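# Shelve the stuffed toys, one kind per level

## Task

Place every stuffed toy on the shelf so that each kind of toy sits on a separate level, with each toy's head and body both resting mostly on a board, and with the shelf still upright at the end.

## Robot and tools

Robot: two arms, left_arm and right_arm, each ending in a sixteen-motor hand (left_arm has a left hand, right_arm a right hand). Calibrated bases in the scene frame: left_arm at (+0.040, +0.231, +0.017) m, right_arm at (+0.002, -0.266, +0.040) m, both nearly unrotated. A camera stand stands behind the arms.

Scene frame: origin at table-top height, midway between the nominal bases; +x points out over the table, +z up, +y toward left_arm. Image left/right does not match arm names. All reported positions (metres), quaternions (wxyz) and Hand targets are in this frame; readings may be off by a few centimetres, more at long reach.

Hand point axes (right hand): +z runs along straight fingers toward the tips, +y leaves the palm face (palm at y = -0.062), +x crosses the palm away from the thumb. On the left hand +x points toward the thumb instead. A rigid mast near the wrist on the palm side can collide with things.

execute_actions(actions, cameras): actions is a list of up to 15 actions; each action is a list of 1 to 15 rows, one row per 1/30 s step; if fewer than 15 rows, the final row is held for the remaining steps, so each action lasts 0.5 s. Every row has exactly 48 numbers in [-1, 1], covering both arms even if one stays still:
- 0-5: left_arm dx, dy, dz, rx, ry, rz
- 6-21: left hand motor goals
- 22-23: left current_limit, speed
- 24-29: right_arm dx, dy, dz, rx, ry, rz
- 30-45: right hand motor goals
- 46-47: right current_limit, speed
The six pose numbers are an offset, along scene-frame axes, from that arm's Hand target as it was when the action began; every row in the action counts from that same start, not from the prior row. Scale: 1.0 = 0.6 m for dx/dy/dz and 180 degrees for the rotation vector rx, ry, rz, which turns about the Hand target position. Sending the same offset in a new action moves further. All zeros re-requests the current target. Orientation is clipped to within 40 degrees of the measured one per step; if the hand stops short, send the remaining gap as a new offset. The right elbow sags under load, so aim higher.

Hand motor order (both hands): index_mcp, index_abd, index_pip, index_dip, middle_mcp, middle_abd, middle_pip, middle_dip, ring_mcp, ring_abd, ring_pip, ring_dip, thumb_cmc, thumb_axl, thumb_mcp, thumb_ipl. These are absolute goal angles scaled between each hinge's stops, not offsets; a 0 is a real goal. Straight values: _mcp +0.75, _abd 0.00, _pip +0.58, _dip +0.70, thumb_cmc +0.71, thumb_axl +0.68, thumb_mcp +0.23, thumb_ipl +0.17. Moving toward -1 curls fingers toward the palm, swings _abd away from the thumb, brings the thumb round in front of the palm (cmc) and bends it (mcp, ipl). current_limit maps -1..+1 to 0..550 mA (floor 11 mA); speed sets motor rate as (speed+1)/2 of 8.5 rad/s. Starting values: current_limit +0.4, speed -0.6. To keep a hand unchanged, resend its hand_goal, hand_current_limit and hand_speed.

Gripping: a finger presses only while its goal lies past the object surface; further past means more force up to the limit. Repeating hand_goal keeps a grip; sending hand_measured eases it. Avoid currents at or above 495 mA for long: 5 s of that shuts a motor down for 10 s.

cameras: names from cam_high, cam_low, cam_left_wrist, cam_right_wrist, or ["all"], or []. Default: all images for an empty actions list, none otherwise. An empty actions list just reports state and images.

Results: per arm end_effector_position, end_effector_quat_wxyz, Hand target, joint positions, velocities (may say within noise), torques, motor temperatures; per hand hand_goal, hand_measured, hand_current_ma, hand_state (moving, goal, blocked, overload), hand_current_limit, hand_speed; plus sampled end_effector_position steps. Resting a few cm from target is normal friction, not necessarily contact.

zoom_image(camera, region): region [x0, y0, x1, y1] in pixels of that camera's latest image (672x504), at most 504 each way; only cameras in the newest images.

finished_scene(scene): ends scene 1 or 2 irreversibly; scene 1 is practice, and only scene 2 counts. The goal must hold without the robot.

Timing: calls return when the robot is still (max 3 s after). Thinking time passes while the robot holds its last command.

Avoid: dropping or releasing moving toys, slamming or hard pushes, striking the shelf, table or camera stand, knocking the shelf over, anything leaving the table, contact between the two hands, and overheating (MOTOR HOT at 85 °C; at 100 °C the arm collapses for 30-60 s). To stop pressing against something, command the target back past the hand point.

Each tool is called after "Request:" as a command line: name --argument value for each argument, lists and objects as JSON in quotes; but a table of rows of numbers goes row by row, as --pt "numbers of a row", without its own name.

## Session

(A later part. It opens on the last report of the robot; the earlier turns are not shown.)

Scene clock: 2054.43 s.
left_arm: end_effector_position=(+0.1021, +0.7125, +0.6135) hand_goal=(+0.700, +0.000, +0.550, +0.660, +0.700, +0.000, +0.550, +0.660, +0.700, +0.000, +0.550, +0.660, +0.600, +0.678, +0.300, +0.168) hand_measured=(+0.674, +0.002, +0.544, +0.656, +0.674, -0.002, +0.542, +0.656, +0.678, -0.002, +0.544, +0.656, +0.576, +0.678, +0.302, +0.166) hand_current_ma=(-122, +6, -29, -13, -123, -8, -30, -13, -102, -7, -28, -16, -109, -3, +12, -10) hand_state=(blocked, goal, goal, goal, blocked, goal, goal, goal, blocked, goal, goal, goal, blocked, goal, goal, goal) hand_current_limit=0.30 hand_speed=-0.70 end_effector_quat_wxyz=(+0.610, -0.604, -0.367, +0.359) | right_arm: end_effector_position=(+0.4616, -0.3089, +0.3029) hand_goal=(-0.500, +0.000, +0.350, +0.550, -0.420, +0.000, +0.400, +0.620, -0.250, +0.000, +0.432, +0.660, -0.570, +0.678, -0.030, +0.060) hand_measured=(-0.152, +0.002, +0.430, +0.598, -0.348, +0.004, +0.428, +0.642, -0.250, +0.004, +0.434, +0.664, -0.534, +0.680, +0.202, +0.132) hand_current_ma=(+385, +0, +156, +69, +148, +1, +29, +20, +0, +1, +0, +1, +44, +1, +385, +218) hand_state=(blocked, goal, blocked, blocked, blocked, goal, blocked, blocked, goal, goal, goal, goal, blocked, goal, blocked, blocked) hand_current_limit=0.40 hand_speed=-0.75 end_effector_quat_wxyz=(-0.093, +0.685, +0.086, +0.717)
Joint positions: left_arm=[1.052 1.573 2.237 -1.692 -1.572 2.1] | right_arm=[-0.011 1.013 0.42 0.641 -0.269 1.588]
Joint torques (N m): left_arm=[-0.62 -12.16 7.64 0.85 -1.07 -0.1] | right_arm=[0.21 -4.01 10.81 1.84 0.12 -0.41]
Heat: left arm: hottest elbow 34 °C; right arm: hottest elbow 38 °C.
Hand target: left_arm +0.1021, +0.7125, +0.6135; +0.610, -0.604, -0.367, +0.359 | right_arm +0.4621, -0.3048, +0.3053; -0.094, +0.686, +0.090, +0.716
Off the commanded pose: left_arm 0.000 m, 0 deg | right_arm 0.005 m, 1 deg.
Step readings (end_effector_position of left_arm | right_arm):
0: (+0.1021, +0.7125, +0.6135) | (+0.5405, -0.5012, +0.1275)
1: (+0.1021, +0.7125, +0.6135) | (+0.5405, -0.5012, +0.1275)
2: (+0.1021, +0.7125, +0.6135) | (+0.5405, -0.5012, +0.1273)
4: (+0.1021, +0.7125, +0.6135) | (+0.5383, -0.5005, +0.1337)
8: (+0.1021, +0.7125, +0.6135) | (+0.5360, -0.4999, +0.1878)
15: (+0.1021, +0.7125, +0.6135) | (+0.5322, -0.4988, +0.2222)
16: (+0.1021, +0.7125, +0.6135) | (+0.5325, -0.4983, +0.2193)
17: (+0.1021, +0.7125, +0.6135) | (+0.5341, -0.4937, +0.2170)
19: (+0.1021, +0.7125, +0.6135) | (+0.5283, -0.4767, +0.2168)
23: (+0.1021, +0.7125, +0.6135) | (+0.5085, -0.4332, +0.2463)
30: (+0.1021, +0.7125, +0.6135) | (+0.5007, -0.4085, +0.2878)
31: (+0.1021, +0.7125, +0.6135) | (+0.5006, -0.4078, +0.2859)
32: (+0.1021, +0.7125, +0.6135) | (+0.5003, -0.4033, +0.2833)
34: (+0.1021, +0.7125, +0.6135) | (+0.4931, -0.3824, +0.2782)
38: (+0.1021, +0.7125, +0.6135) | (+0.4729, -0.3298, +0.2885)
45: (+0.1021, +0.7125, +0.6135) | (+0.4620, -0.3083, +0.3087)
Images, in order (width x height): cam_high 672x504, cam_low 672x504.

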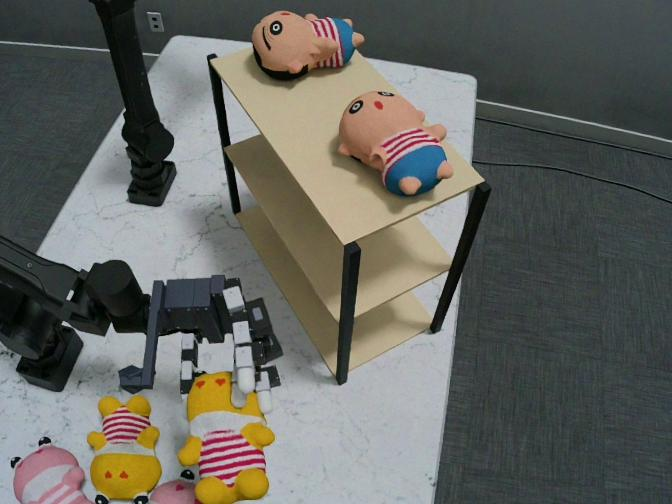

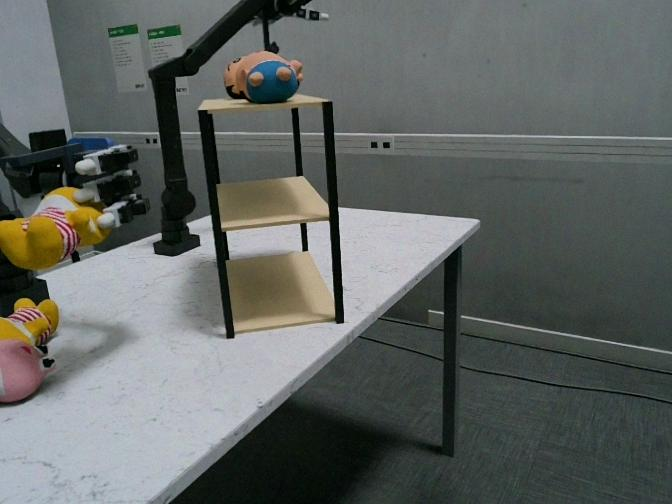

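Request:
execute_actions --actions '[[[0,0,0,0,0,0,0.7,0,0.55,0.66,0.7,0,0.55,0.66,0.7,0,0.55,0.66,0.6,0.678,0.3,0.168,0.3,-0.7,-0.076,0.181,0.004,0,0,0.083,-0.5,0,0.35,0.55,-0.42,0,0.4,0.62,-0.25,0,0.431,0.66,-0.57,0.678,-0.03,0.06,0.4,-0.75]],[[0,0,0,0,0,0,0.7,0,0.55,0.66,0.7,0,0.55,0.66,0.7,0,0.55,0.66,0.6,0.678,0.3,0.168,0.3,-0.7,-0.076,0.181,0.004,-0.0106,0.0106,0.083,-0.5,0,0.35,0.55,-0.42,0,0.4,0.62,-0.25,0,0.431,0.66,-0.57,0.678,-0.03,0.06,0.4,-0.75]]]' --cameras '["cam_low","cam_high"]'

Request:
zoom_image --camera "cam_low" --region '[0, 60, 360, 350]'

Scene clock: 2111.70 s.
left_arm: end_effector_position=(+0.1021, +0.7125, +0.6135) hand_goal=(+0.700, +0.000, +0.550, +0.660, +0.700, +0.000, +0.550, +0.660, +0.700, +0.000, +0.550, +0.660, +0.600, +0.678, +0.300, +0.168) hand_measured=(+0.674, +0.002, +0.544, +0.656, +0.674, -0.002, +0.542, +0.656, +0.678, -0.002, +0.544, +0.656, +0.576, +0.678, +0.302, +0.166) hand_current_ma=(-122, +6, -29, -13, -123, -8, -30, -13, -102, -7, -28, -16, -109, -3, +12, -10) hand_state=(blocked, goal, goal, goal, blocked, goal, goal, goal, blocked, goal, goal, goal, blocked, goal, goal, goal) hand_current_limit=0.30 hand_speed=-0.70 end_effector_quat_wxyz=(+0.610, -0.604, -0.367, +0.359) | right_arm: end_effector_position=(+0.3686, -0.0926, +0.3013) hand_goal=(-0.500, +0.000, +0.350, +0.550, -0.420, +0.000, +0.400, +0.620, -0.250, +0.000, +0.432, +0.660, -0.570, +0.678, -0.030, +0.060) hand_measured=(-0.152, +0.002, +0.428, +0.598, -0.350, +0.004, +0.428, +0.642, -0.250, +0.004, +0.434, +0.662, -0.534, +0.680, +0.202, +0.132) hand_current_ma=(+385, +0, +155, +69, +144, +1, +29, +20, +0, +1, +0, +1, +44, +1, +385, +217) hand_state=(blocked, goal, blocked, blocked, blocked, goal, blocked, blocked, goal, goal, goal, goal, blocked, goal, blocked, blocked) hand_current_limit=0.40 hand_speed=-0.75 end_effector_quat_wxyz=(-0.272, +0.658, +0.264, +0.651)
Joint positions: left_arm=[1.052 1.573 2.237 -1.692 -1.572 2.1] | right_arm=[0.554 0.749 0.341 0.404 -0.226 1.584]
Joint torques (N m): left_arm=[-0.62 -12.16 7.62 0.87 -1.08 -0.1] | right_arm=[0.21 -1.03 13.11 1.95 0.17 -0.53]
Heat: left arm: hottest elbow 34 °C; right arm: hottest elbow 43 °C.
Hand target: left_arm +0.1021, +0.7125, +0.6135; +0.610, -0.604, -0.367, +0.359 | right_arm +0.3708, -0.0876, +0.3100; -0.267, +0.654, +0.272, +0.654
Off the commanded pose: left_arm 0.000 m, 0 deg | right_arm 0.010 m, 1 deg.
Step readings (end_effector_position of left_arm | right_arm):
0: (+0.1021, +0.7125, +0.6135) | (+0.4616, -0.3087, +0.3028)
1: (+0.1021, +0.7125, +0.6135) | (+0.4616, -0.3080, +0.3026)
2: (+0.1021, +0.7125, +0.6135) | (+0.4608, -0.3041, +0.3021)
4: (+0.1021, +0.7125, +0.6135) | (+0.4535, -0.2804, +0.3010)
8: (+0.1021, +0.7125, +0.6135) | (+0.4303, -0.2222, +0.3037)
15: (+0.1021, +0.7125, +0.6135) | (+0.4187, -0.1995, +0.3094)
16: (+0.1021, +0.7125, +0.6135) | (+0.4185, -0.1989, +0.3085)
17: (+0.1021, +0.7125, +0.6135) | (+0.4173, -0.1958, +0.3069)
19: (+0.1021, +0.7125, +0.6135) | (+0.4084, -0.1726, +0.3038)
23: (+0.1021, +0.7125, +0.6135) | (+0.3807, -0.1118, +0.3066)
30: (+0.1021, +0.7125, +0.6135) | (+0.3686, -0.0918, +0.3022)
Images, in order (width x height): cam_high 672x504, cam_low 672x504.

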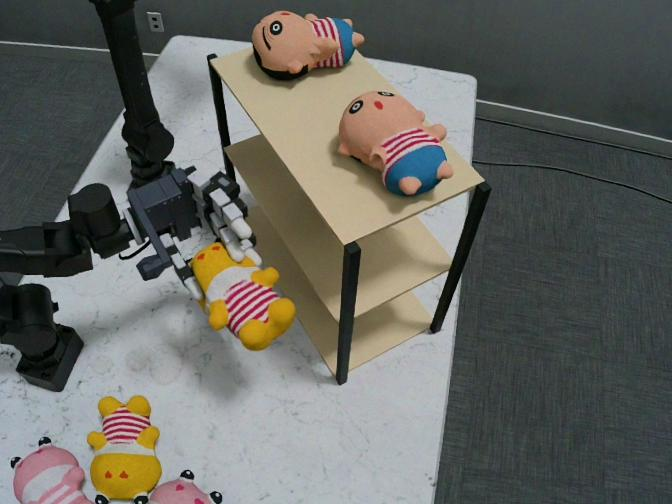

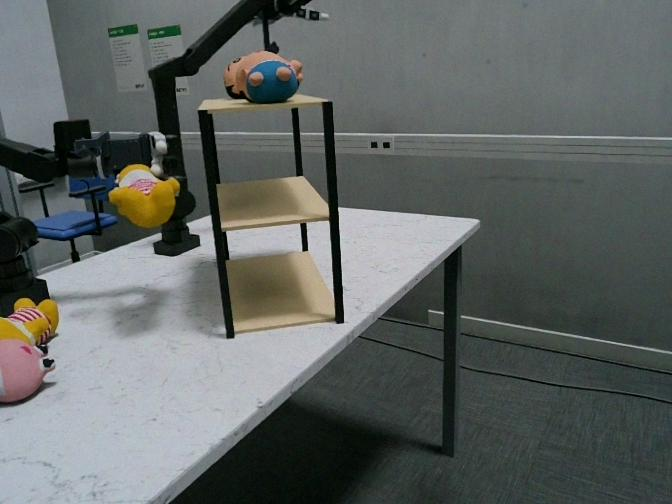

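Scaled by 1.400 from the camera's 672x504 image, which has a finer 960x720 frame.

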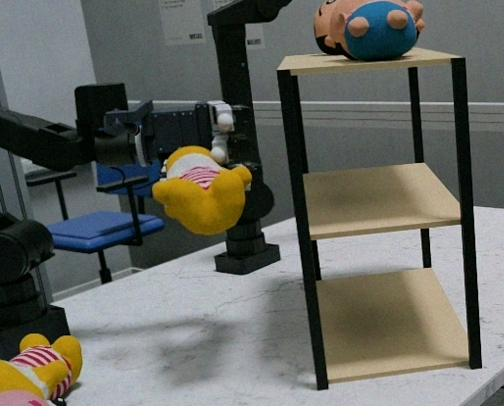

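Request:
execute_actions --actions '[[[0,0,0,0,0,0,0.7,0,0.55,0.66,0.7,0,0.55,0.66,0.7,0,0.55,0.66,0.6,0.678,0.3,0.168,0.3,-0.7,0.065,0.065,0.012,0,0,0,-0.5,0,0.35,0.55,-0.42,0,0.4,0.62,-0.25,0,0.431,0.66,-0.57,0.678,-0.03,0.06,0.4,-0.75]],[[0,0,0,0,0,0,0.7,0,0.55,0.66,0.7,0,0.55,0.66,0.7,0,0.55,0.66,0.6,0.678,0.3,0.168,0.3,-0.7,0.065,0.065,0.002,0,0,0,-0.5,0,0.35,0.55,-0.42,0,0.4,0.62,-0.25,0,0.431,0.66,-0.57,0.678,-0.03,0.06,0.4,-0.75]]]' --cameras '["cam_low","cam_high"]'

Request:
zoom_image --camera "cam_low" --region '[100, 80, 380, 350]'

Request:
zoom_image --camera "cam_high" --region '[150, 130, 400, 400]'

Scene clock: 2127.77 s.
left_arm: end_effector_position=(+0.1021, +0.7125, +0.6135) hand_goal=(+0.700, +0.000, +0.550, +0.660, +0.700, +0.000, +0.550, +0.660, +0.700, +0.000, +0.550, +0.660, +0.600, +0.678, +0.300, +0.168) hand_measured=(+0.674, +0.002, +0.544, +0.656, +0.674, -0.002, +0.542, +0.656, +0.678, -0.002, +0.544, +0.656, +0.576, +0.678, +0.302, +0.166) hand_current_ma=(-122, +6, -29, -13, -123, -8, -30, -13, -102, -7, -28, -16, -109, -3, +12, -10) hand_state=(blocked, goal, goal, goal, blocked, goal, goal, goal, blocked, goal, goal, goal, blocked, goal, goal, goal) hand_current_limit=0.30 hand_speed=-0.70 end_effector_quat_wxyz=(+0.610, -0.604, -0.367, +0.359) | right_arm: end_effector_position=(+0.4334, -0.0227, +0.2823) hand_goal=(-0.500, +0.000, +0.350, +0.550, -0.420, +0.000, +0.400, +0.620, -0.250, +0.000, +0.432, +0.660, -0.570, +0.678, -0.030, +0.060) hand_measured=(-0.152, +0.000, +0.428, +0.598, -0.350, +0.004, +0.428, +0.640, -0.250, +0.004, +0.434, +0.662, -0.534, +0.680, +0.202, +0.132) hand_current_ma=(+385, +0, +153, +68, +143, +1, +29, +18, +0, +1, +0, +1, +44, +1, +385, +217) hand_state=(blocked, goal, blocked, blocked, blocked, goal, blocked, blocked, goal, goal, goal, goal, blocked, goal, blocked, blocked) hand_current_limit=0.40 hand_speed=-0.75 end_effector_quat_wxyz=(-0.264, +0.681, +0.272, +0.626)
Joint positions: left_arm=[1.052 1.573 2.237 -1.692 -1.572 2.1] | right_arm=[0.636 1.13 0.528 0.525 -0.146 1.578]
Joint torques (N m): left_arm=[-0.67 -12.1 7.62 0.84 -1.08 -0.1] | right_arm=[-0.21 -4.19 15.43 3.59 0.04 -0.48]
Heat: left arm: hottest elbow 34 °C; right arm: hottest elbow 45 °C.
Hand target: left_arm +0.1021, +0.7125, +0.6135; +0.610, -0.604, -0.367, +0.359 | right_arm +0.4488, -0.0096, +0.3183; -0.267, +0.654, +0.272, +0.654
Off the commanded pose: left_arm 0.000 m, 0 deg | right_arm 0.041 m, 4 deg.
Step readings (end_effector_position of left_arm | right_arm):
0: (+0.1021, +0.7125, +0.6135) | (+0.3685, -0.0924, +0.3013)
1: (+0.1021, +0.7125, +0.6135) | (+0.3687, -0.0926, +0.3010)
2: (+0.1021, +0.7125, +0.6135) | (+0.3697, -0.0924, +0.2985)
4: (+0.1021, +0.7125, +0.6135) | (+0.3743, -0.0881, +0.2906)
8: (+0.1021, +0.7125, +0.6135) | (+0.3856, -0.0680, +0.2682)
15: (+0.1021, +0.7125, +0.6135) | (+0.3914, -0.0613, +0.2695)
16: (+0.1021, +0.7125, +0.6135) | (+0.3922, -0.0609, +0.2717)
17: (+0.1021, +0.7125, +0.6135) | (+0.3943, -0.0601, +0.2745)
19: (+0.1021, +0.7125, +0.6135) | (+0.4026, -0.0546, +0.2786)
23: (+0.1021, +0.7125, +0.6135) | (+0.4228, -0.0327, +0.2819)
30: (+0.1021, +0.7125, +0.6135) | (+0.4323, -0.0235, +0.2819)
Images, in order (width x height): cam_high 672x504, cam_low 672x504.

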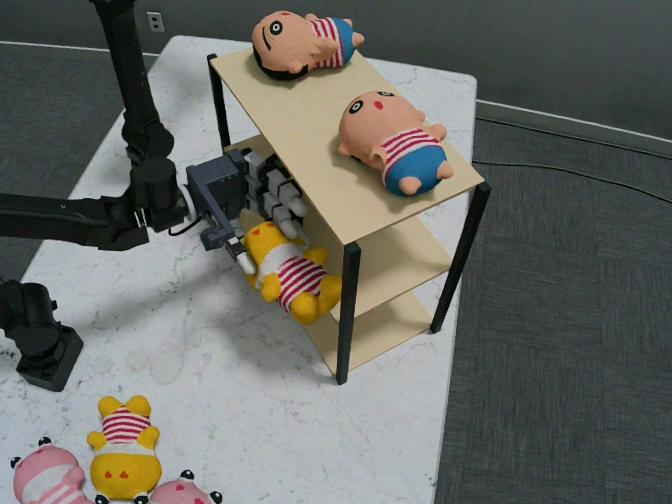

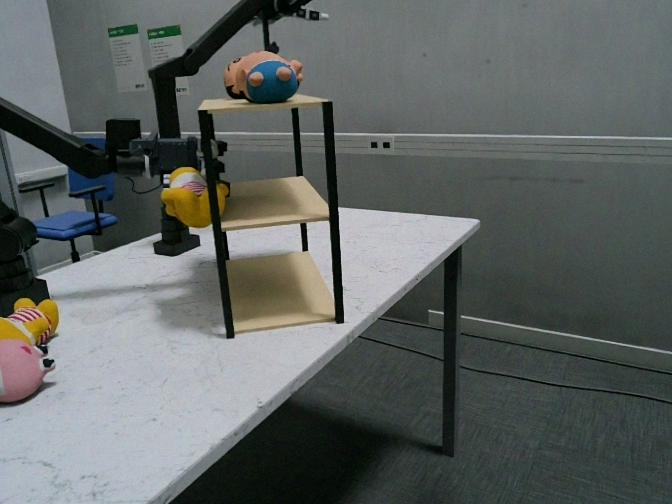

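Scaled by 1.800 from the camera's 672x504 image, which has a finer 960x720 frame.

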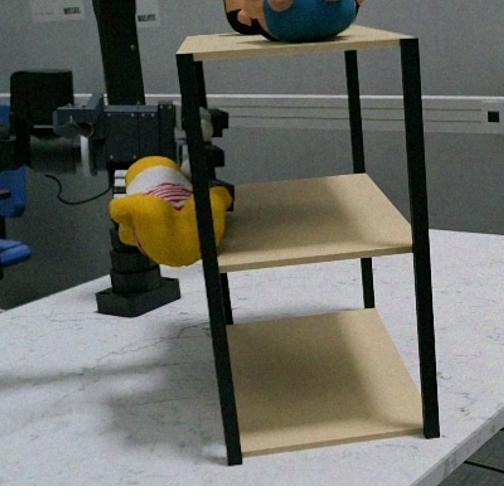

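Scaled by 1.867 from the camera's 672x504 image, which has a finer 960x720 frame.

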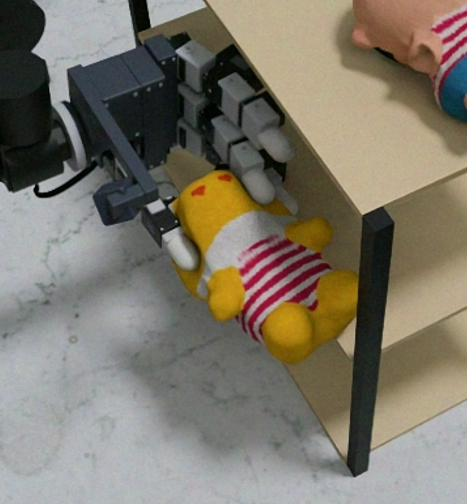

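Request:
execute_actions --actions '[[[0,0,0,0,0,0,0.7,0,0.55,0.66,0.7,0,0.55,0.66,0.7,0,0.55,0.66,0.6,0.678,0.3,0.168,0.3,-0.7,-0.03,-0.012,0.05,0.0112,-0.0112,0,-0.5,0,0.35,0.55,-0.42,0,0.4,0.62,-0.25,0,0.431,0.66,-0.57,0.678,-0.03,0.06,0.4,-0.75]]]' --cameras '["cam_high","cam_low","cam_right_wrist"]'

Scene clock: 2182.67 s.
left_arm: end_effector_position=(+0.1021, +0.7125, +0.6135) hand_goal=(+0.700, +0.000, +0.550, +0.660, +0.700, +0.000, +0.550, +0.660, +0.700, +0.000, +0.550, +0.660, +0.600, +0.678, +0.300, +0.168) hand_measured=(+0.674, +0.002, +0.544, +0.656, +0.674, -0.002, +0.542, +0.656, +0.678, -0.002, +0.544, +0.656, +0.576, +0.678, +0.302, +0.166) hand_current_ma=(-122, +6, -29, -13, -123, -8, -30, -13, -102, -7, -28, -16, -109, -3, +12, -10) hand_state=(blocked, goal, goal, goal, blocked, goal, goal, goal, blocked, goal, goal, goal, blocked, goal, goal, goal) hand_current_limit=0.30 hand_speed=-0.70 end_effector_quat_wxyz=(+0.610, -0.604, -0.367, +0.359) | right_arm: end_effector_position=(+0.4239, -0.0275, +0.3193) hand_goal=(-0.500, +0.000, +0.350, +0.550, -0.420, +0.000, +0.400, +0.620, -0.250, +0.000, +0.432, +0.660, -0.570, +0.678, -0.030, +0.060) hand_measured=(-0.152, +0.000, +0.428, +0.598, -0.350, +0.004, +0.428, +0.640, -0.250, +0.004, +0.434, +0.662, -0.534, +0.680, +0.202, +0.132) hand_current_ma=(+385, +0, +153, +68, +143, +1, +29, +18, +0, +1, +0, +1, +44, +1, +385, +217) hand_state=(blocked, goal, blocked, blocked, blocked, goal, blocked, blocked, goal, goal, goal, goal, blocked, goal, blocked, blocked) hand_current_limit=0.40 hand_speed=-0.75 end_effector_quat_wxyz=(-0.270, +0.655, +0.265, +0.655)
Joint positions: left_arm=[1.052 1.573 2.237 -1.692 -1.572 2.1] | right_arm=[0.644 1.051 0.528 0.525 -0.134 1.578]
Joint torques (N m): left_arm=[-0.56 -12.16 7.64 0.85 -1.08 -0.1] | right_arm=[0.26 -4.31 15.15 2.25 0.16 -0.42]
Motor temperatures (°C): left_arm=[23 27 34 21 26 23] | right_arm=[24 25 48 25 26 23]
Heat: left arm: hottest elbow 34 °C; right arm: hottest elbow 48 °C.
Hand target: left_arm +0.1021, +0.7125, +0.6135; +0.610, -0.604, -0.367, +0.359 | right_arm +0.4307, -0.0166, +0.3483; -0.274, +0.637, +0.266, +0.670
Off the commanded pose: left_arm 0.000 m, 0 deg | right_arm 0.032 m, 3 deg.
Step readings (end_effector_position of left_arm | right_arm):
0: (+0.1021, +0.7125, +0.6135) | (+0.4334, -0.0227, +0.2824)
1: (+0.1021, +0.7125, +0.6135) | (+0.4334, -0.0228, +0.2824)
2: (+0.1021, +0.7125, +0.6135) | (+0.4335, -0.0230, +0.2828)
4: (+0.1021, +0.7125, +0.6135) | (+0.4324, -0.0239, +0.2876)
8: (+0.1021, +0.7125, +0.6135) | (+0.4275, -0.0267, +0.3081)
15: (+0.1021, +0.7125, +0.6135) | (+0.4240, -0.0278, +0.3193)
Images, in order (width x height): cam_high 672x504, cam_low 672x504, cam_right_wrist 672x504.

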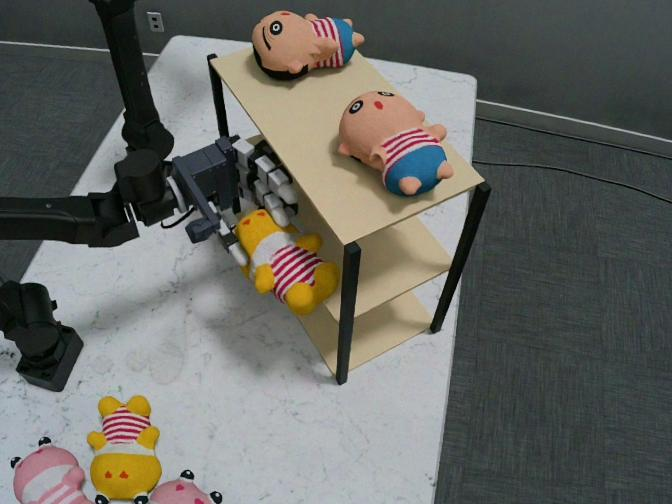

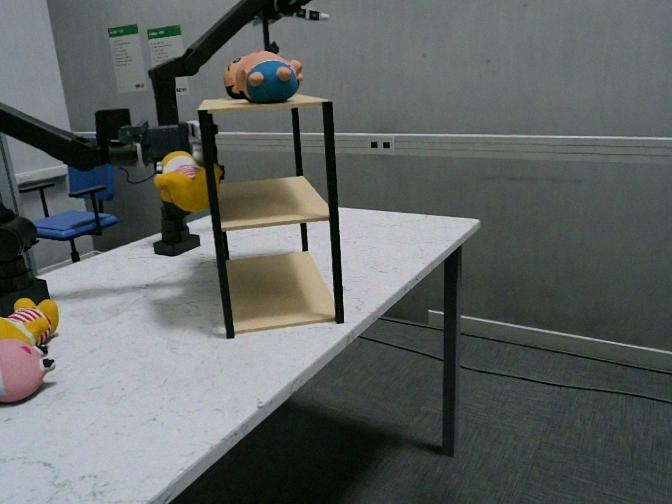

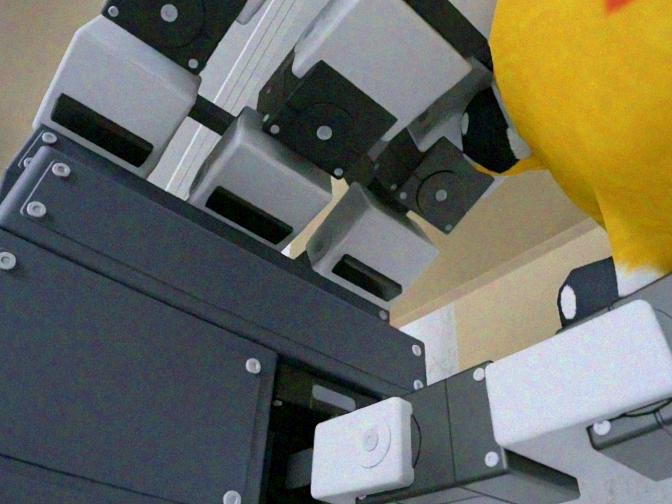

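Request:
execute_actions --actions '[[[0,0,0,0,0,0,0.7,0,0.55,0.66,0.7,0,0.55,0.66,0.7,0,0.55,0.66,0.6,0.678,0.3,0.168,0.3,-0.7,-0.0295,0.0295,0,0,0,0,-0.5,0,0.35,0.55,-0.42,0,0.4,0.62,-0.25,0,0.431,0.66,-0.57,0.678,-0.03,0.06,0.4,-0.75]],[[0,0,0,0,0,0,0.7,0,0.55,0.66,0.7,0,0.55,0.66,0.7,0,0.55,0.66,0.6,0.678,0.3,0.168,0.3,-0.7,0.059,0.059,0.01,0,0,0,-0.5,0,0.35,0.55,-0.42,0,0.4,0.62,-0.25,0,0.431,0.66,-0.57,0.678,-0.03,0.06,0.4,-0.75]]]' --cameras '["cam_high","cam_low"]'

Scene clock: 2204.13 s.
left_arm: end_effector_position=(+0.1021, +0.7125, +0.6135) hand_goal=(+0.700, +0.000, +0.550, +0.660, +0.700, +0.000, +0.550, +0.660, +0.700, +0.000, +0.550, +0.660, +0.600, +0.678, +0.300, +0.168) hand_measured=(+0.674, +0.002, +0.544, +0.656, +0.674, -0.002, +0.542, +0.656, +0.678, -0.002, +0.544, +0.656, +0.576, +0.678, +0.302, +0.166) hand_current_ma=(-122, +6, -29, -13, -123, -8, -30, -13, -102, -7, -28, -16, -109, -3, +12, -10) hand_state=(blocked, goal, goal, goal, blocked, goal, goal, goal, blocked, goal, goal, goal, blocked, goal, goal, goal) hand_current_limit=0.30 hand_speed=-0.70 end_effector_quat_wxyz=(+0.610, -0.604, -0.367, +0.359) | right_arm: end_effector_position=(+0.4373, +0.0212, +0.3192) hand_goal=(-0.500, +0.000, +0.350, +0.550, -0.420, +0.000, +0.400, +0.620, -0.250, +0.000, +0.432, +0.660, -0.570, +0.678, -0.030, +0.060) hand_measured=(-0.152, +0.000, +0.428, +0.598, -0.350, +0.004, +0.428, +0.640, -0.250, +0.004, +0.434, +0.662, -0.534, +0.680, +0.202, +0.132) hand_current_ma=(+385, +0, +153, +68, +143, +1, +29, +18, +0, +1, +0, +1, +44, +1, +385, +217) hand_state=(blocked, goal, blocked, blocked, blocked, goal, blocked, blocked, goal, goal, goal, goal, blocked, goal, blocked, blocked) hand_current_limit=0.40 hand_speed=-0.75 end_effector_quat_wxyz=(-0.267, +0.663, +0.267, +0.647)
Joint positions: left_arm=[1.052 1.573 2.237 -1.692 -1.572 2.1] | right_arm=[0.737 1.177 0.63 0.525 -0.041 1.578]
Joint torques (N m): left_arm=[-0.62 -12.22 7.64 0.87 -1.09 -0.1] | right_arm=[0.09 -5.13 15.83 3.18 0 -0.46]
Heat: left arm: hottest elbow 34 °C; right arm: hottest elbow 49 °C.
Hand target: left_arm +0.1021, +0.7125, +0.6135; +0.610, -0.604, -0.367, +0.359 | right_arm +0.4485, +0.0362, +0.3545; -0.274, +0.637, +0.265, +0.670
Off the commanded pose: left_arm 0.000 m, 0 deg | right_arm 0.040 m, 4 deg.
Step readings (end_effector_position of left_arm | right_arm):
0: (+0.1021, +0.7125, +0.6135) | (+0.4239, -0.0275, +0.3193)
1: (+0.1021, +0.7125, +0.6135) | (+0.4239, -0.0279, +0.3193)
2: (+0.1021, +0.7125, +0.6135) | (+0.4238, -0.0286, +0.3193)
4: (+0.1021, +0.7125, +0.6135) | (+0.4209, -0.0264, +0.3193)
8: (+0.1021, +0.7125, +0.6135) | (+0.4110, -0.0115, +0.3193)
15: (+0.1021, +0.7125, +0.6135) | (+0.4071, -0.0062, +0.3193)
16: (+0.1021, +0.7125, +0.6135) | (+0.4072, -0.0062, +0.3195)
17: (+0.1021, +0.7125, +0.6135) | (+0.4079, -0.0061, +0.3194)
19: (+0.1021, +0.7125, +0.6135) | (+0.4134, -0.0015, +0.3193)
23: (+0.1021, +0.7125, +0.6135) | (+0.4301, +0.0143, +0.3187)
30: (+0.1021, +0.7125, +0.6135) | (+0.4367, +0.0206, +0.3170)
Images, in order (width x height): cam_high 672x504, cam_low 672x504.

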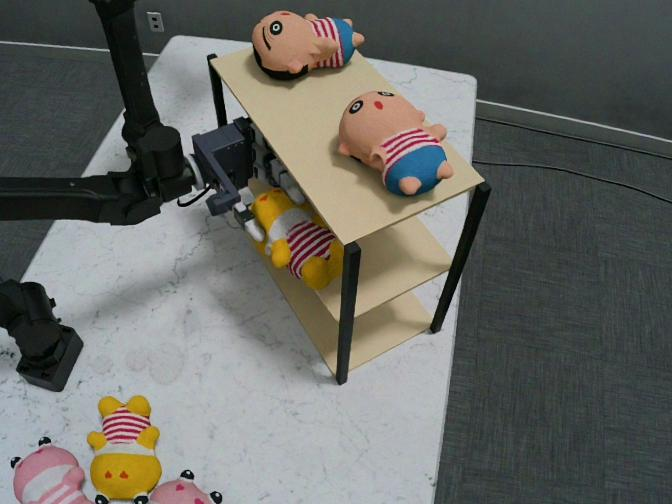

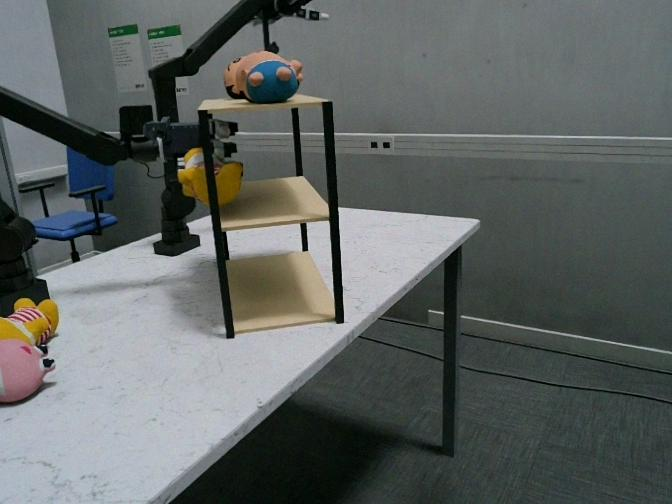

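Request:
execute_actions --actions '[[[0,0,0,0,0,0,0.7,0,0.55,0.66,0.7,0,0.55,0.66,0.7,0,0.55,0.66,0.6,0.678,0.3,0.168,0.3,-0.7,0.059,0.059,0.013,0.005,-0.005,0,-0.5,0,0.35,0.55,-0.42,0,0.4,0.62,-0.25,0,0.431,0.66,-0.57,0.678,-0.03,0.06,0.4,-0.75]],[[0,0,0,0,0,0,0.7,0,0.55,0.66,0.7,0,0.55,0.66,0.7,0,0.55,0.66,0.6,0.678,0.3,0.168,0.3,-0.7,0.054,0.054,0.005,0.003,-0.003,0,-0.5,0,0.35,0.55,-0.42,0,0.4,0.62,-0.25,0,0.431,0.66,-0.57,0.678,-0.03,0.06,0.4,-0.75]]]' --cameras '["cam_high","cam_low"]'

Scene clock: 2213.97 s.
left_arm: end_effector_position=(+0.1021, +0.7125, +0.6135) hand_goal=(+0.700, +0.000, +0.550, +0.660, +0.700, +0.000, +0.550, +0.660, +0.700, +0.000, +0.550, +0.660, +0.600, +0.678, +0.300, +0.168) hand_measured=(+0.674, +0.002, +0.544, +0.656, +0.674, -0.002, +0.542, +0.656, +0.678, -0.002, +0.544, +0.656, +0.576, +0.678, +0.302, +0.166) hand_current_ma=(-122, +6, -29, -13, -123, -8, -30, -13, -102, -7, -28, -16, -109, -3, +12, -10) hand_state=(blocked, goal, goal, goal, blocked, goal, goal, goal, blocked, goal, goal, goal, blocked, goal, goal, goal) hand_current_limit=0.30 hand_speed=-0.70 end_effector_quat_wxyz=(+0.610, -0.604, -0.367, +0.359) | right_arm: end_effector_position=(+0.5058, +0.0882, +0.3308) hand_goal=(-0.500, +0.000, +0.350, +0.550, -0.420, +0.000, +0.400, +0.620, -0.250, +0.000, +0.432, +0.660, -0.570, +0.678, -0.030, +0.060) hand_measured=(-0.152, +0.000, +0.428, +0.598, -0.350, +0.004, +0.428, +0.640, -0.250, +0.004, +0.434, +0.662, -0.534, +0.680, +0.202, +0.132) hand_current_ma=(+385, +0, +153, +68, +143, +1, +29, +18, +0, +1, +0, +1, +44, +1, +385, +217) hand_state=(blocked, goal, blocked, blocked, blocked, goal, blocked, blocked, goal, goal, goal, goal, blocked, goal, blocked, blocked) hand_current_limit=0.40 hand_speed=-0.75 end_effector_quat_wxyz=(-0.270, +0.653, +0.263, +0.657)
Joint positions: left_arm=[1.052 1.573 2.237 -1.692 -1.572 2.1] | right_arm=[0.746 1.433 0.872 0.57 -0.032 1.578]
Joint torques (N m): left_arm=[-0.67 -12.22 7.65 0.85 -1.08 -0.1] | right_arm=[0.09 -8.23 15.68 3.48 0 -0.45]
Heat: left arm: hottest elbow 34 °C; right arm: hottest elbow 48 °C.
Hand target: left_arm +0.1021, +0.7125, +0.6135; +0.610, -0.604, -0.367, +0.359 | right_arm +0.5163, +0.1042, +0.3652; -0.278, +0.625, +0.260, +0.681
Off the commanded pose: left_arm 0.000 m, 0 deg | right_arm 0.039 m, 4 deg.
Step readings (end_effector_position of left_arm | right_arm):
0: (+0.1021, +0.7125, +0.6135) | (+0.4373, +0.0212, +0.3192)
1: (+0.1021, +0.7125, +0.6135) | (+0.4375, +0.0214, +0.3193)
2: (+0.1021, +0.7125, +0.6135) | (+0.4386, +0.0225, +0.3195)
4: (+0.1021, +0.7125, +0.6135) | (+0.4458, +0.0292, +0.3210)
8: (+0.1021, +0.7125, +0.6135) | (+0.4642, +0.0479, +0.3241)
15: (+0.1021, +0.7125, +0.6135) | (+0.4716, +0.0552, +0.3237)
16: (+0.1021, +0.7125, +0.6135) | (+0.4719, +0.0555, +0.3240)
17: (+0.1021, +0.7125, +0.6135) | (+0.4730, +0.0566, +0.3247)
19: (+0.1021, +0.7125, +0.6135) | (+0.4800, +0.0636, +0.3278)
23: (+0.1021, +0.7125, +0.6135) | (+0.4980, +0.0807, +0.3317)
30: (+0.1021, +0.7125, +0.6135) | (+0.5048, +0.0873, +0.3275)
Images, in order (width x height): cam_high 672x504, cam_low 672x504.

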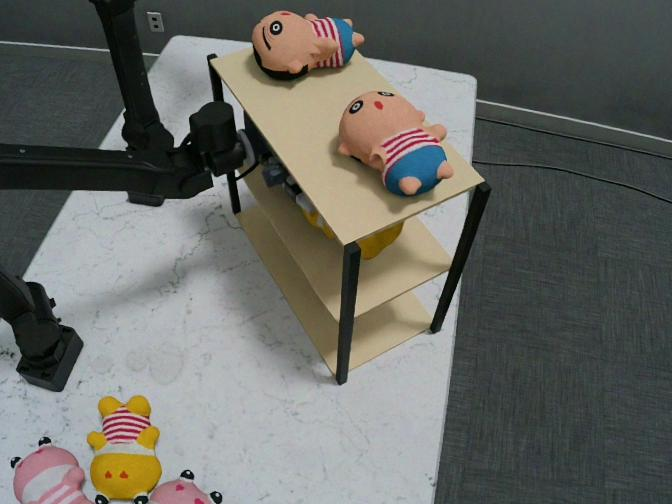

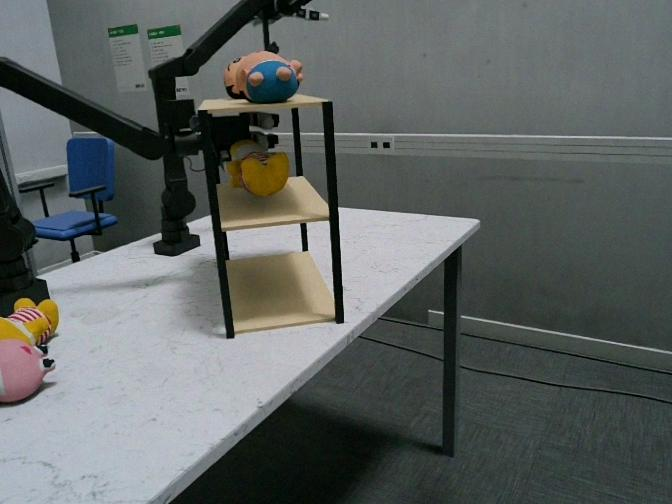

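Request:
execute_actions --actions '[[[0,0,0,0,0,0,0.7,0,0.55,0.66,0.7,0,0.55,0.66,0.7,0,0.55,0.66,0.6,0.678,0.3,0.168,0.3,-0.7,0.0295,-0.0295,-0.03,0,0,0,-0.5,0,0.35,0.55,-0.42,0,0.4,0.62,-0.25,0,0.431,0.66,-0.57,0.678,-0.03,0.06,0.4,-0.75]],[[0,0,0,0,0,0,0.7,0,0.55,0.66,0.7,0,0.55,0.66,0.7,0,0.55,0.66,0.6,0.678,0.3,0.168,0.3,-0.7,0,0,-0.03,0,0,0,-0.5,0,0.35,0.55,-0.42,0,0.4,0.62,-0.25,0,0.431,0.66,-0.57,0.678,-0.03,0.06,0.4,-0.75]]]' --cameras '["cam_low"]'

Request:
zoom_image --camera "cam_low" --region '[150, 80, 370, 245]'

Scene clock: 2221.27 s.
left_arm: end_effector_position=(+0.1021, +0.7125, +0.6135) hand_goal=(+0.700, +0.000, +0.550, +0.660, +0.700, +0.000, +0.550, +0.660, +0.700, +0.000, +0.550, +0.660, +0.600, +0.678, +0.300, +0.168) hand_measured=(+0.674, +0.002, +0.544, +0.656, +0.674, -0.002, +0.542, +0.656, +0.678, -0.002, +0.544, +0.656, +0.576, +0.678, +0.302, +0.166) hand_current_ma=(-122, +6, -29, -13, -123, -8, -30, -13, -102, -7, -28, -16, -109, -3, +12, -10) hand_state=(blocked, goal, goal, goal, blocked, goal, goal, goal, blocked, goal, goal, goal, blocked, goal, goal, goal) hand_current_limit=0.30 hand_speed=-0.70 end_effector_quat_wxyz=(+0.610, -0.604, -0.367, +0.359) | right_arm: end_effector_position=(+0.5268, +0.0841, +0.3151) hand_goal=(-0.500, +0.000, +0.350, +0.550, -0.420, +0.000, +0.400, +0.620, -0.250, +0.000, +0.432, +0.660, -0.570, +0.678, -0.030, +0.060) hand_measured=(-0.152, +0.000, +0.428, +0.598, -0.350, +0.004, +0.428, +0.640, -0.250, +0.004, +0.434, +0.662, -0.534, +0.680, +0.202, +0.132) hand_current_ma=(+385, +0, +153, +68, +143, +1, +29, +18, +0, +1, +0, +1, +44, +1, +385, +217) hand_state=(blocked, goal, blocked, blocked, blocked, goal, blocked, blocked, goal, goal, goal, goal, blocked, goal, blocked, blocked) hand_current_limit=0.40 hand_speed=-0.75 end_effector_quat_wxyz=(-0.277, +0.640, +0.263, +0.666)
Joint positions: left_arm=[1.052 1.573 2.237 -1.692 -1.572 2.1] | right_arm=[0.703 1.502 0.872 0.672 -0.085 1.578]
Joint torques (N m): left_arm=[-0.67 -12.1 7.64 0.85 -1.08 -0.1] | right_arm=[-0.85 -8.88 12.03 3.59 -0.12 -0.41]
Heat: left arm: hottest elbow 34 °C; right arm: hottest elbow 48 °C.
Hand target: left_arm +0.1021, +0.7125, +0.6135; +0.610, -0.604, -0.367, +0.359 | right_arm +0.5340, +0.0864, +0.3292; -0.278, +0.625, +0.260, +0.681
Off the commanded pose: left_arm 0.000 m, 0 deg | right_arm 0.016 m, 2 deg.
Step readings (end_effector_position of left_arm | right_arm):
0: (+0.1021, +0.7125, +0.6135) | (+0.5058, +0.0882, +0.3308)
1: (+0.1021, +0.7125, +0.6135) | (+0.5056, +0.0886, +0.3309)
2: (+0.1021, +0.7125, +0.6135) | (+0.5056, +0.0897, +0.3311)
4: (+0.1021, +0.7125, +0.6135) | (+0.5074, +0.0915, +0.3314)
8: (+0.1021, +0.7125, +0.6135) | (+0.5146, +0.0884, +0.3259)
15: (+0.1021, +0.7125, +0.6135) | (+0.5226, +0.0802, +0.3203)
16: (+0.1021, +0.7125, +0.6135) | (+0.5226, +0.0803, +0.3208)
17: (+0.1021, +0.7125, +0.6135) | (+0.5227, +0.0806, +0.3213)
19: (+0.1021, +0.7125, +0.6135) | (+0.5235, +0.0813, +0.3230)
23: (+0.1021, +0.7125, +0.6135) | (+0.5254, +0.0830, +0.3195)
30: (+0.1021, +0.7125, +0.6135) | (+0.5267, +0.0841, +0.3144)
Images, in order (width x height): cam_low 672x504.

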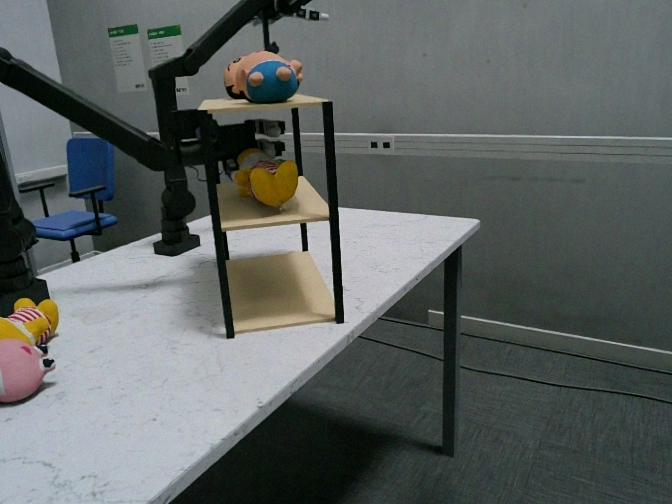

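Scaled by 2.291 from the camera's 672x504 image, which has a finer 960x720 frame.

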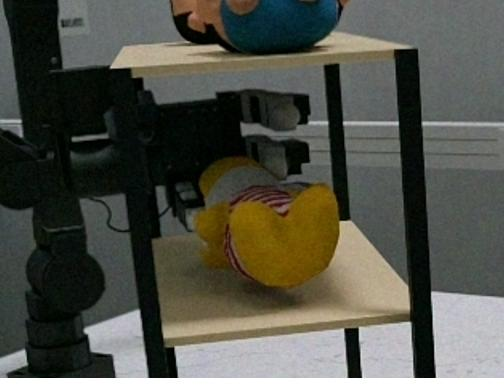

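Request:
execute_actions --actions '[[[0,0,0,0,0,0,0.7,0,0.55,0.66,0.7,0,0.55,0.66,0.7,0,0.55,0.66,0.6,0.678,0.3,0.168,0.3,-0.7,0,0,-0.025,-0.005,0.005,0,-0.5,0,0.35,0.55,-0.42,0,0.4,0.62,-0.25,0,0.431,0.66,-0.57,0.678,-0.03,0.06,0.4,-0.75]],[[0,0,0,0,0,0,0.7,0,0.55,0.66,0.7,0,0.55,0.66,0.7,0,0.55,0.66,0.6,0.678,0.3,0.168,0.3,-0.7,0,0,-0.02,0,0,0,-0.5,0,0.35,0.55,-0.42,0,0.4,0.62,-0.25,0,0.431,0.66,-0.57,0.678,-0.03,0.06,0.4,-0.75]]]' --cameras '["cam_low"]'

Request:
zoom_image --camera "cam_low" --region '[150, 80, 370, 245]'

Scene clock: 2230.33 s.
left_arm: end_effector_position=(+0.1021, +0.7125, +0.6135) hand_goal=(+0.700, +0.000, +0.550, +0.660, +0.700, +0.000, +0.550, +0.660, +0.700, +0.000, +0.550, +0.660, +0.600, +0.678, +0.300, +0.168) hand_measured=(+0.674, +0.002, +0.544, +0.656, +0.674, -0.002, +0.542, +0.656, +0.678, -0.002, +0.544, +0.656, +0.576, +0.678, +0.302, +0.166) hand_current_ma=(-122, +6, -29, -13, -123, -8, -30, -13, -102, -7, -28, -16, -109, -3, +12, -10) hand_state=(blocked, goal, goal, goal, blocked, goal, goal, goal, blocked, goal, goal, goal, blocked, goal, goal, goal) hand_current_limit=0.30 hand_speed=-0.70 end_effector_quat_wxyz=(+0.610, -0.604, -0.367, +0.359) | right_arm: end_effector_position=(+0.5312, +0.0879, +0.3023) hand_goal=(-0.500, +0.000, +0.350, +0.550, -0.420, +0.000, +0.400, +0.620, -0.250, +0.000, +0.432, +0.660, -0.570, +0.678, -0.030, +0.060) hand_measured=(-0.152, +0.000, +0.428, +0.598, -0.350, +0.004, +0.428, +0.640, -0.250, +0.004, +0.434, +0.662, -0.534, +0.680, +0.202, +0.132) hand_current_ma=(+385, +0, +153, +68, +143, +1, +29, +18, +0, +1, +0, +1, +44, +1, +385, +217) hand_state=(blocked, goal, blocked, blocked, blocked, goal, blocked, blocked, goal, goal, goal, goal, blocked, goal, blocked, blocked) hand_current_limit=0.40 hand_speed=-0.75 end_effector_quat_wxyz=(-0.278, +0.639, +0.263, +0.667)
Joint positions: left_arm=[1.052 1.573 2.237 -1.692 -1.572 2.1] | right_arm=[0.703 1.54 0.872 0.713 -0.085 1.578]
Joint velocities: left_arm=[within noise] | right_arm=[-0.015 -0.005 0.007 -0.007 0.154 0.095]
Joint torques (N m): left_arm=[-0.56 -12.1 7.64 0.85 -1.08 -0.1] | right_arm=[-0.85 -9.05 9.78 3.55 -0.12 -0.43]
Heat: left arm: hottest elbow 34 °C; right arm: hottest elbow 48 °C.
Hand target: left_arm +0.1021, +0.7125, +0.6135; +0.610, -0.604, -0.367, +0.359 | right_arm +0.5340, +0.0865, +0.3023; -0.276, +0.633, +0.264, +0.674
Off the commanded pose: left_arm 0.000 m, 0 deg | right_arm 0.003 m, 1 deg.
Step readings (end_effector_position of left_arm | right_arm):
0: (+0.1021, +0.7125, +0.6135) | (+0.5268, +0.0841, +0.3151)
1: (+0.1021, +0.7125, +0.6135) | (+0.5268, +0.0841, +0.3151)
2: (+0.1021, +0.7125, +0.6135) | (+0.5268, +0.0841, +0.3151)
4: (+0.1021, +0.7125, +0.6135) | (+0.5270, +0.0843, +0.3147)
8: (+0.1021, +0.7125, +0.6135) | (+0.5279, +0.0852, +0.3102)
15: (+0.1021, +0.7125, +0.6135) | (+0.5286, +0.0857, +0.3065)
16: (+0.1021, +0.7125, +0.6135) | (+0.5286, +0.0857, +0.3066)
17: (+0.1021, +0.7125, +0.6135) | (+0.5287, +0.0858, +0.3070)
19: (+0.1021, +0.7125, +0.6135) | (+0.5292, +0.0863, +0.3076)
23: (+0.1021, +0.7125, +0.6135) | (+0.5304, +0.0873, +0.3050)
30: (+0.1021, +0.7125, +0.6135) | (+0.5311, +0.0879, +0.3019)
Images, in order (width x height): cam_low 672x504.

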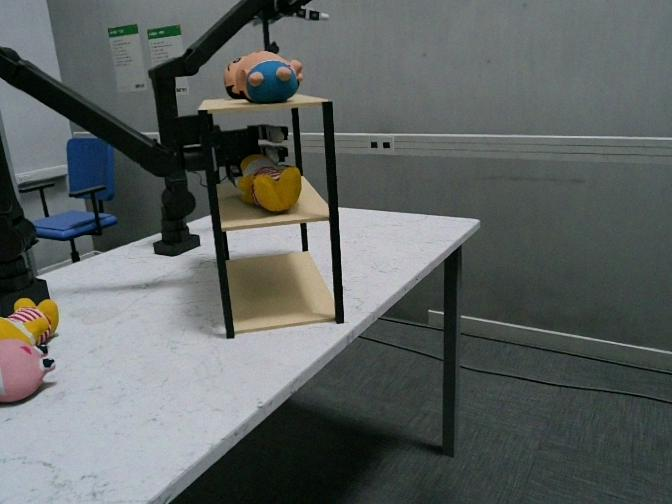

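Scaled by 2.291 from the camera's 672x504 image, which has a finer 960x720 frame.

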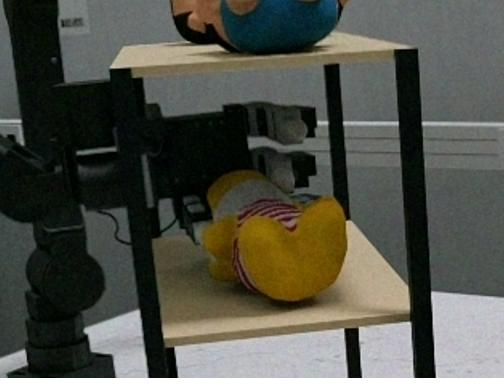

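Request:
execute_actions --actions '[[[0,0,0,0,0,0,0.7,0,0.55,0.66,0.7,0,0.55,0.66,0.7,0,0.55,0.66,0.6,0.678,0.3,0.168,0.3,-0.7,0,0,-0.025,0,0,0,-0.5,0,0.35,0.55,-0.42,0,0.4,0.62,-0.25,0,0.431,0.66,-0.57,0.678,-0.03,0.06,0.4,-0.75]]]' --cameras '["cam_low"]'

Request:
zoom_image --camera "cam_low" --region '[150, 80, 370, 245]'

Scene clock: 2236.60 s.
left_arm: end_effector_position=(+0.1021, +0.7125, +0.6135) hand_goal=(+0.700, +0.000, +0.550, +0.660, +0.700, +0.000, +0.550, +0.660, +0.700, +0.000, +0.550, +0.660, +0.600, +0.678, +0.300, +0.168) hand_measured=(+0.674, +0.002, +0.544, +0.656, +0.674, -0.002, +0.542, +0.656, +0.678, -0.002, +0.544, +0.656, +0.576, +0.678, +0.302, +0.166) hand_current_ma=(-122, +6, -29, -13, -123, -8, -30, -13, -102, -7, -28, -16, -109, -3, +12, -10) hand_state=(blocked, goal, goal, goal, blocked, goal, goal, goal, blocked, goal, goal, goal, blocked, goal, goal, goal) hand_current_limit=0.30 hand_speed=-0.70 end_effector_quat_wxyz=(+0.610, -0.604, -0.367, +0.359) | right_arm: end_effector_position=(+0.5314, +0.0883, +0.2899) hand_goal=(-0.500, +0.000, +0.350, +0.550, -0.420, +0.000, +0.400, +0.620, -0.250, +0.000, +0.432, +0.660, -0.570, +0.678, -0.030, +0.060) hand_measured=(-0.152, +0.000, +0.428, +0.598, -0.350, +0.004, +0.428, +0.640, -0.250, +0.004, +0.434, +0.662, -0.534, +0.680, +0.202, +0.132) hand_current_ma=(+385, +0, +153, +68, +143, +1, +29, +17, +0, +1, +0, +1, +44, +1, +385, +217) hand_state=(blocked, goal, blocked, blocked, blocked, goal, blocked, blocked, goal, goal, goal, goal, blocked, goal, blocked, blocked) hand_current_limit=0.40 hand_speed=-0.75 end_effector_quat_wxyz=(-0.278, +0.637, +0.263, +0.669)
Joint positions: left_arm=[1.052 1.573 2.237 -1.692 -1.572 2.1] | right_arm=[0.703 1.568 0.858 0.76 -0.086 1.578]
Joint torques (N m): left_arm=[-0.62 -12.16 7.64 0.85 -1.08 -0.1] | right_arm=[-0.85 -9.11 9.37 3.4 -0.09 -0.43]
Heat: left arm: hottest elbow 34 °C; right arm: hottest elbow 47 °C.
Hand target: left_arm +0.1021, +0.7125, +0.6135; +0.610, -0.604, -0.367, +0.359 | right_arm +0.5340, +0.0865, +0.2872; -0.276, +0.633, +0.264, +0.674
Off the commanded pose: left_arm 0.000 m, 0 deg | right_arm 0.004 m, 1 deg.
Step readings (end_effector_position of left_arm | right_arm):
0: (+0.1021, +0.7125, +0.6135) | (+0.5312, +0.0879, +0.3023)
1: (+0.1021, +0.7125, +0.6135) | (+0.5312, +0.0879, +0.3024)
2: (+0.1021, +0.7125, +0.6135) | (+0.5312, +0.0879, +0.3024)
4: (+0.1021, +0.7125, +0.6135) | (+0.5312, +0.0879, +0.3022)
8: (+0.1021, +0.7125, +0.6135) | (+0.5312, +0.0880, +0.2939)
15: (+0.1021, +0.7125, +0.6135) | (+0.5314, +0.0883, +0.2897)
Images, in order (width x height): cam_low 672x504.

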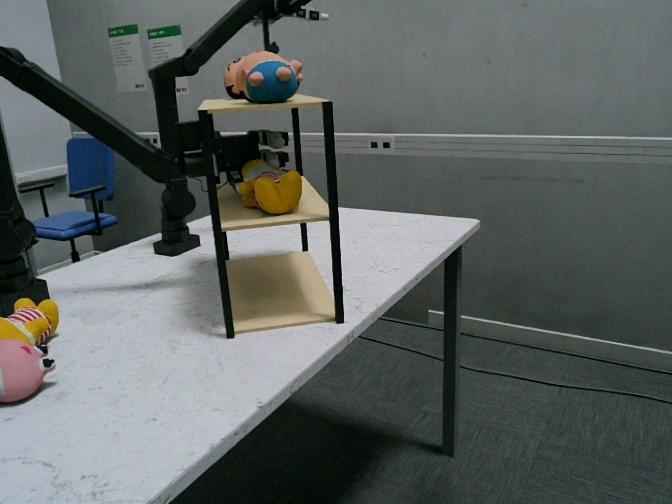

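Scaled by 2.291 from the camera's 672x504 image, which has a finer 960x720 frame.

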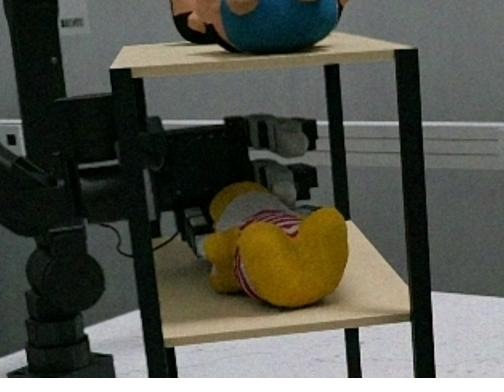

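Request:
execute_actions --actions '[[[0,0,0,0,0,0,0.7,0,0.55,0.66,0.7,0,0.55,0.66,0.7,0,0.55,0.66,0.6,0.678,0.3,0.168,0.3,-0.7,0,0,-0.018,-0.003,0.003,0,-0.5,0,0.35,0.55,-0.42,0,0.4,0.62,-0.25,0,0.431,0.66,-0.57,0.678,-0.03,0.06,0.4,-0.75]]]' --cameras '["cam_low"]'

Request:
zoom_image --camera "cam_low" --region '[150, 80, 370, 245]'

Scene clock: 2244.53 s.
left_arm: end_effector_position=(+0.1021, +0.7125, +0.6135) hand_goal=(+0.700, +0.000, +0.550, +0.660, +0.700, +0.000, +0.550, +0.660, +0.700, +0.000, +0.550, +0.660, +0.600, +0.678, +0.300, +0.168) hand_measured=(+0.674, +0.002, +0.544, +0.656, +0.674, -0.002, +0.542, +0.656, +0.678, -0.002, +0.544, +0.656, +0.576, +0.678, +0.302, +0.166) hand_current_ma=(-122, +6, -29, -13, -123, -8, -30, -13, -102, -7, -28, -16, -109, -3, +12, -10) hand_state=(blocked, goal, goal, goal, blocked, goal, goal, goal, blocked, goal, goal, goal, blocked, goal, goal, goal) hand_current_limit=0.30 hand_speed=-0.70 end_effector_quat_wxyz=(+0.610, -0.604, -0.367, +0.359) | right_arm: end_effector_position=(+0.5324, +0.0890, +0.2874) hand_goal=(-0.500, +0.000, +0.350, +0.550, -0.420, +0.000, +0.400, +0.620, -0.250, +0.000, +0.432, +0.660, -0.570, +0.678, -0.030, +0.060) hand_measured=(-0.152, +0.000, +0.428, +0.598, -0.350, +0.004, +0.428, +0.640, -0.250, +0.004, +0.434, +0.662, -0.536, +0.680, +0.202, +0.132) hand_current_ma=(+385, +0, +153, +68, +143, +1, +29, +17, +0, +1, +0, +1, +40, +1, +385, +217) hand_state=(blocked, goal, blocked, blocked, blocked, goal, blocked, blocked, goal, goal, goal, goal, blocked, goal, blocked, blocked) hand_current_limit=0.40 hand_speed=-0.75 end_effector_quat_wxyz=(-0.277, +0.636, +0.264, +0.670)
Joint positions: left_arm=[1.052 1.573 2.237 -1.692 -1.572 2.1] | right_arm=[0.703 1.577 0.858 0.771 -0.086 1.574]
Joint torques (N m): left_arm=[-0.56 -12.16 7.62 0.87 -1.08 -0.1] | right_arm=[-0.91 -8.76 8.72 3.37 -0.1 -0.41]
Heat: left arm: hottest elbow 34 °C; right arm: hottest elbow 47 °C.
Hand target: left_arm +0.1021, +0.7125, +0.6135; +0.610, -0.604, -0.367, +0.359 | right_arm +0.5340, +0.0864, +0.2764; -0.274, +0.637, +0.265, +0.670
Off the commanded pose: left_arm 0.000 m, 0 deg | right_arm 0.011 m, 0 deg.
Step readings (end_effector_position of left_arm | right_arm):
0: (+0.1021, +0.7125, +0.6135) | (+0.5314, +0.0883, +0.2899)
1: (+0.1021, +0.7125, +0.6135) | (+0.5314, +0.0883, +0.2899)
2: (+0.1021, +0.7125, +0.6135) | (+0.5314, +0.0883, +0.2901)
4: (+0.1021, +0.7125, +0.6135) | (+0.5316, +0.0885, +0.2898)
8: (+0.1021, +0.7125, +0.6135) | (+0.5322, +0.0889, +0.2877)
15: (+0.1021, +0.7125, +0.6135) | (+0.5324, +0.0890, +0.2874)
Images, in order (width x height): cam_low 672x504.

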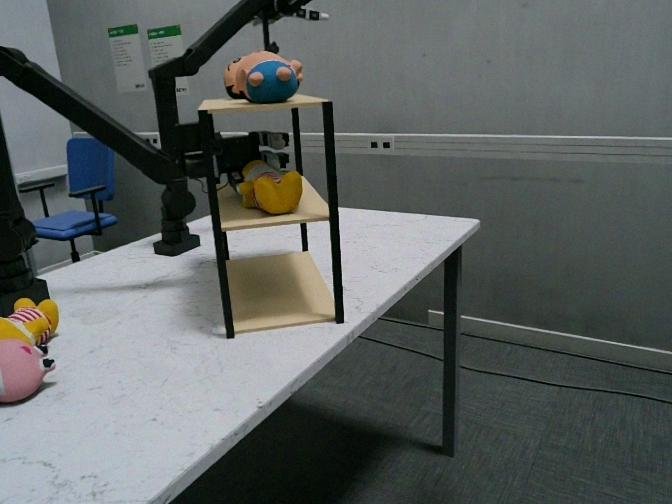

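Scaled by 2.291 from the camera's 672x504 image, which has a finer 960x720 frame.

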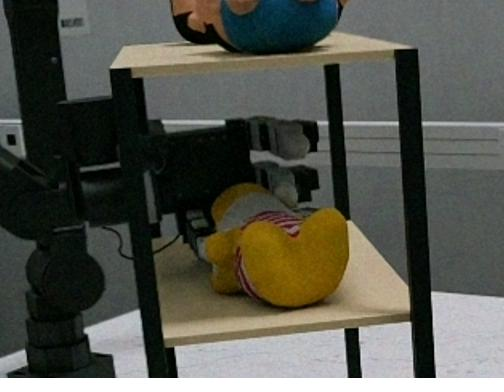

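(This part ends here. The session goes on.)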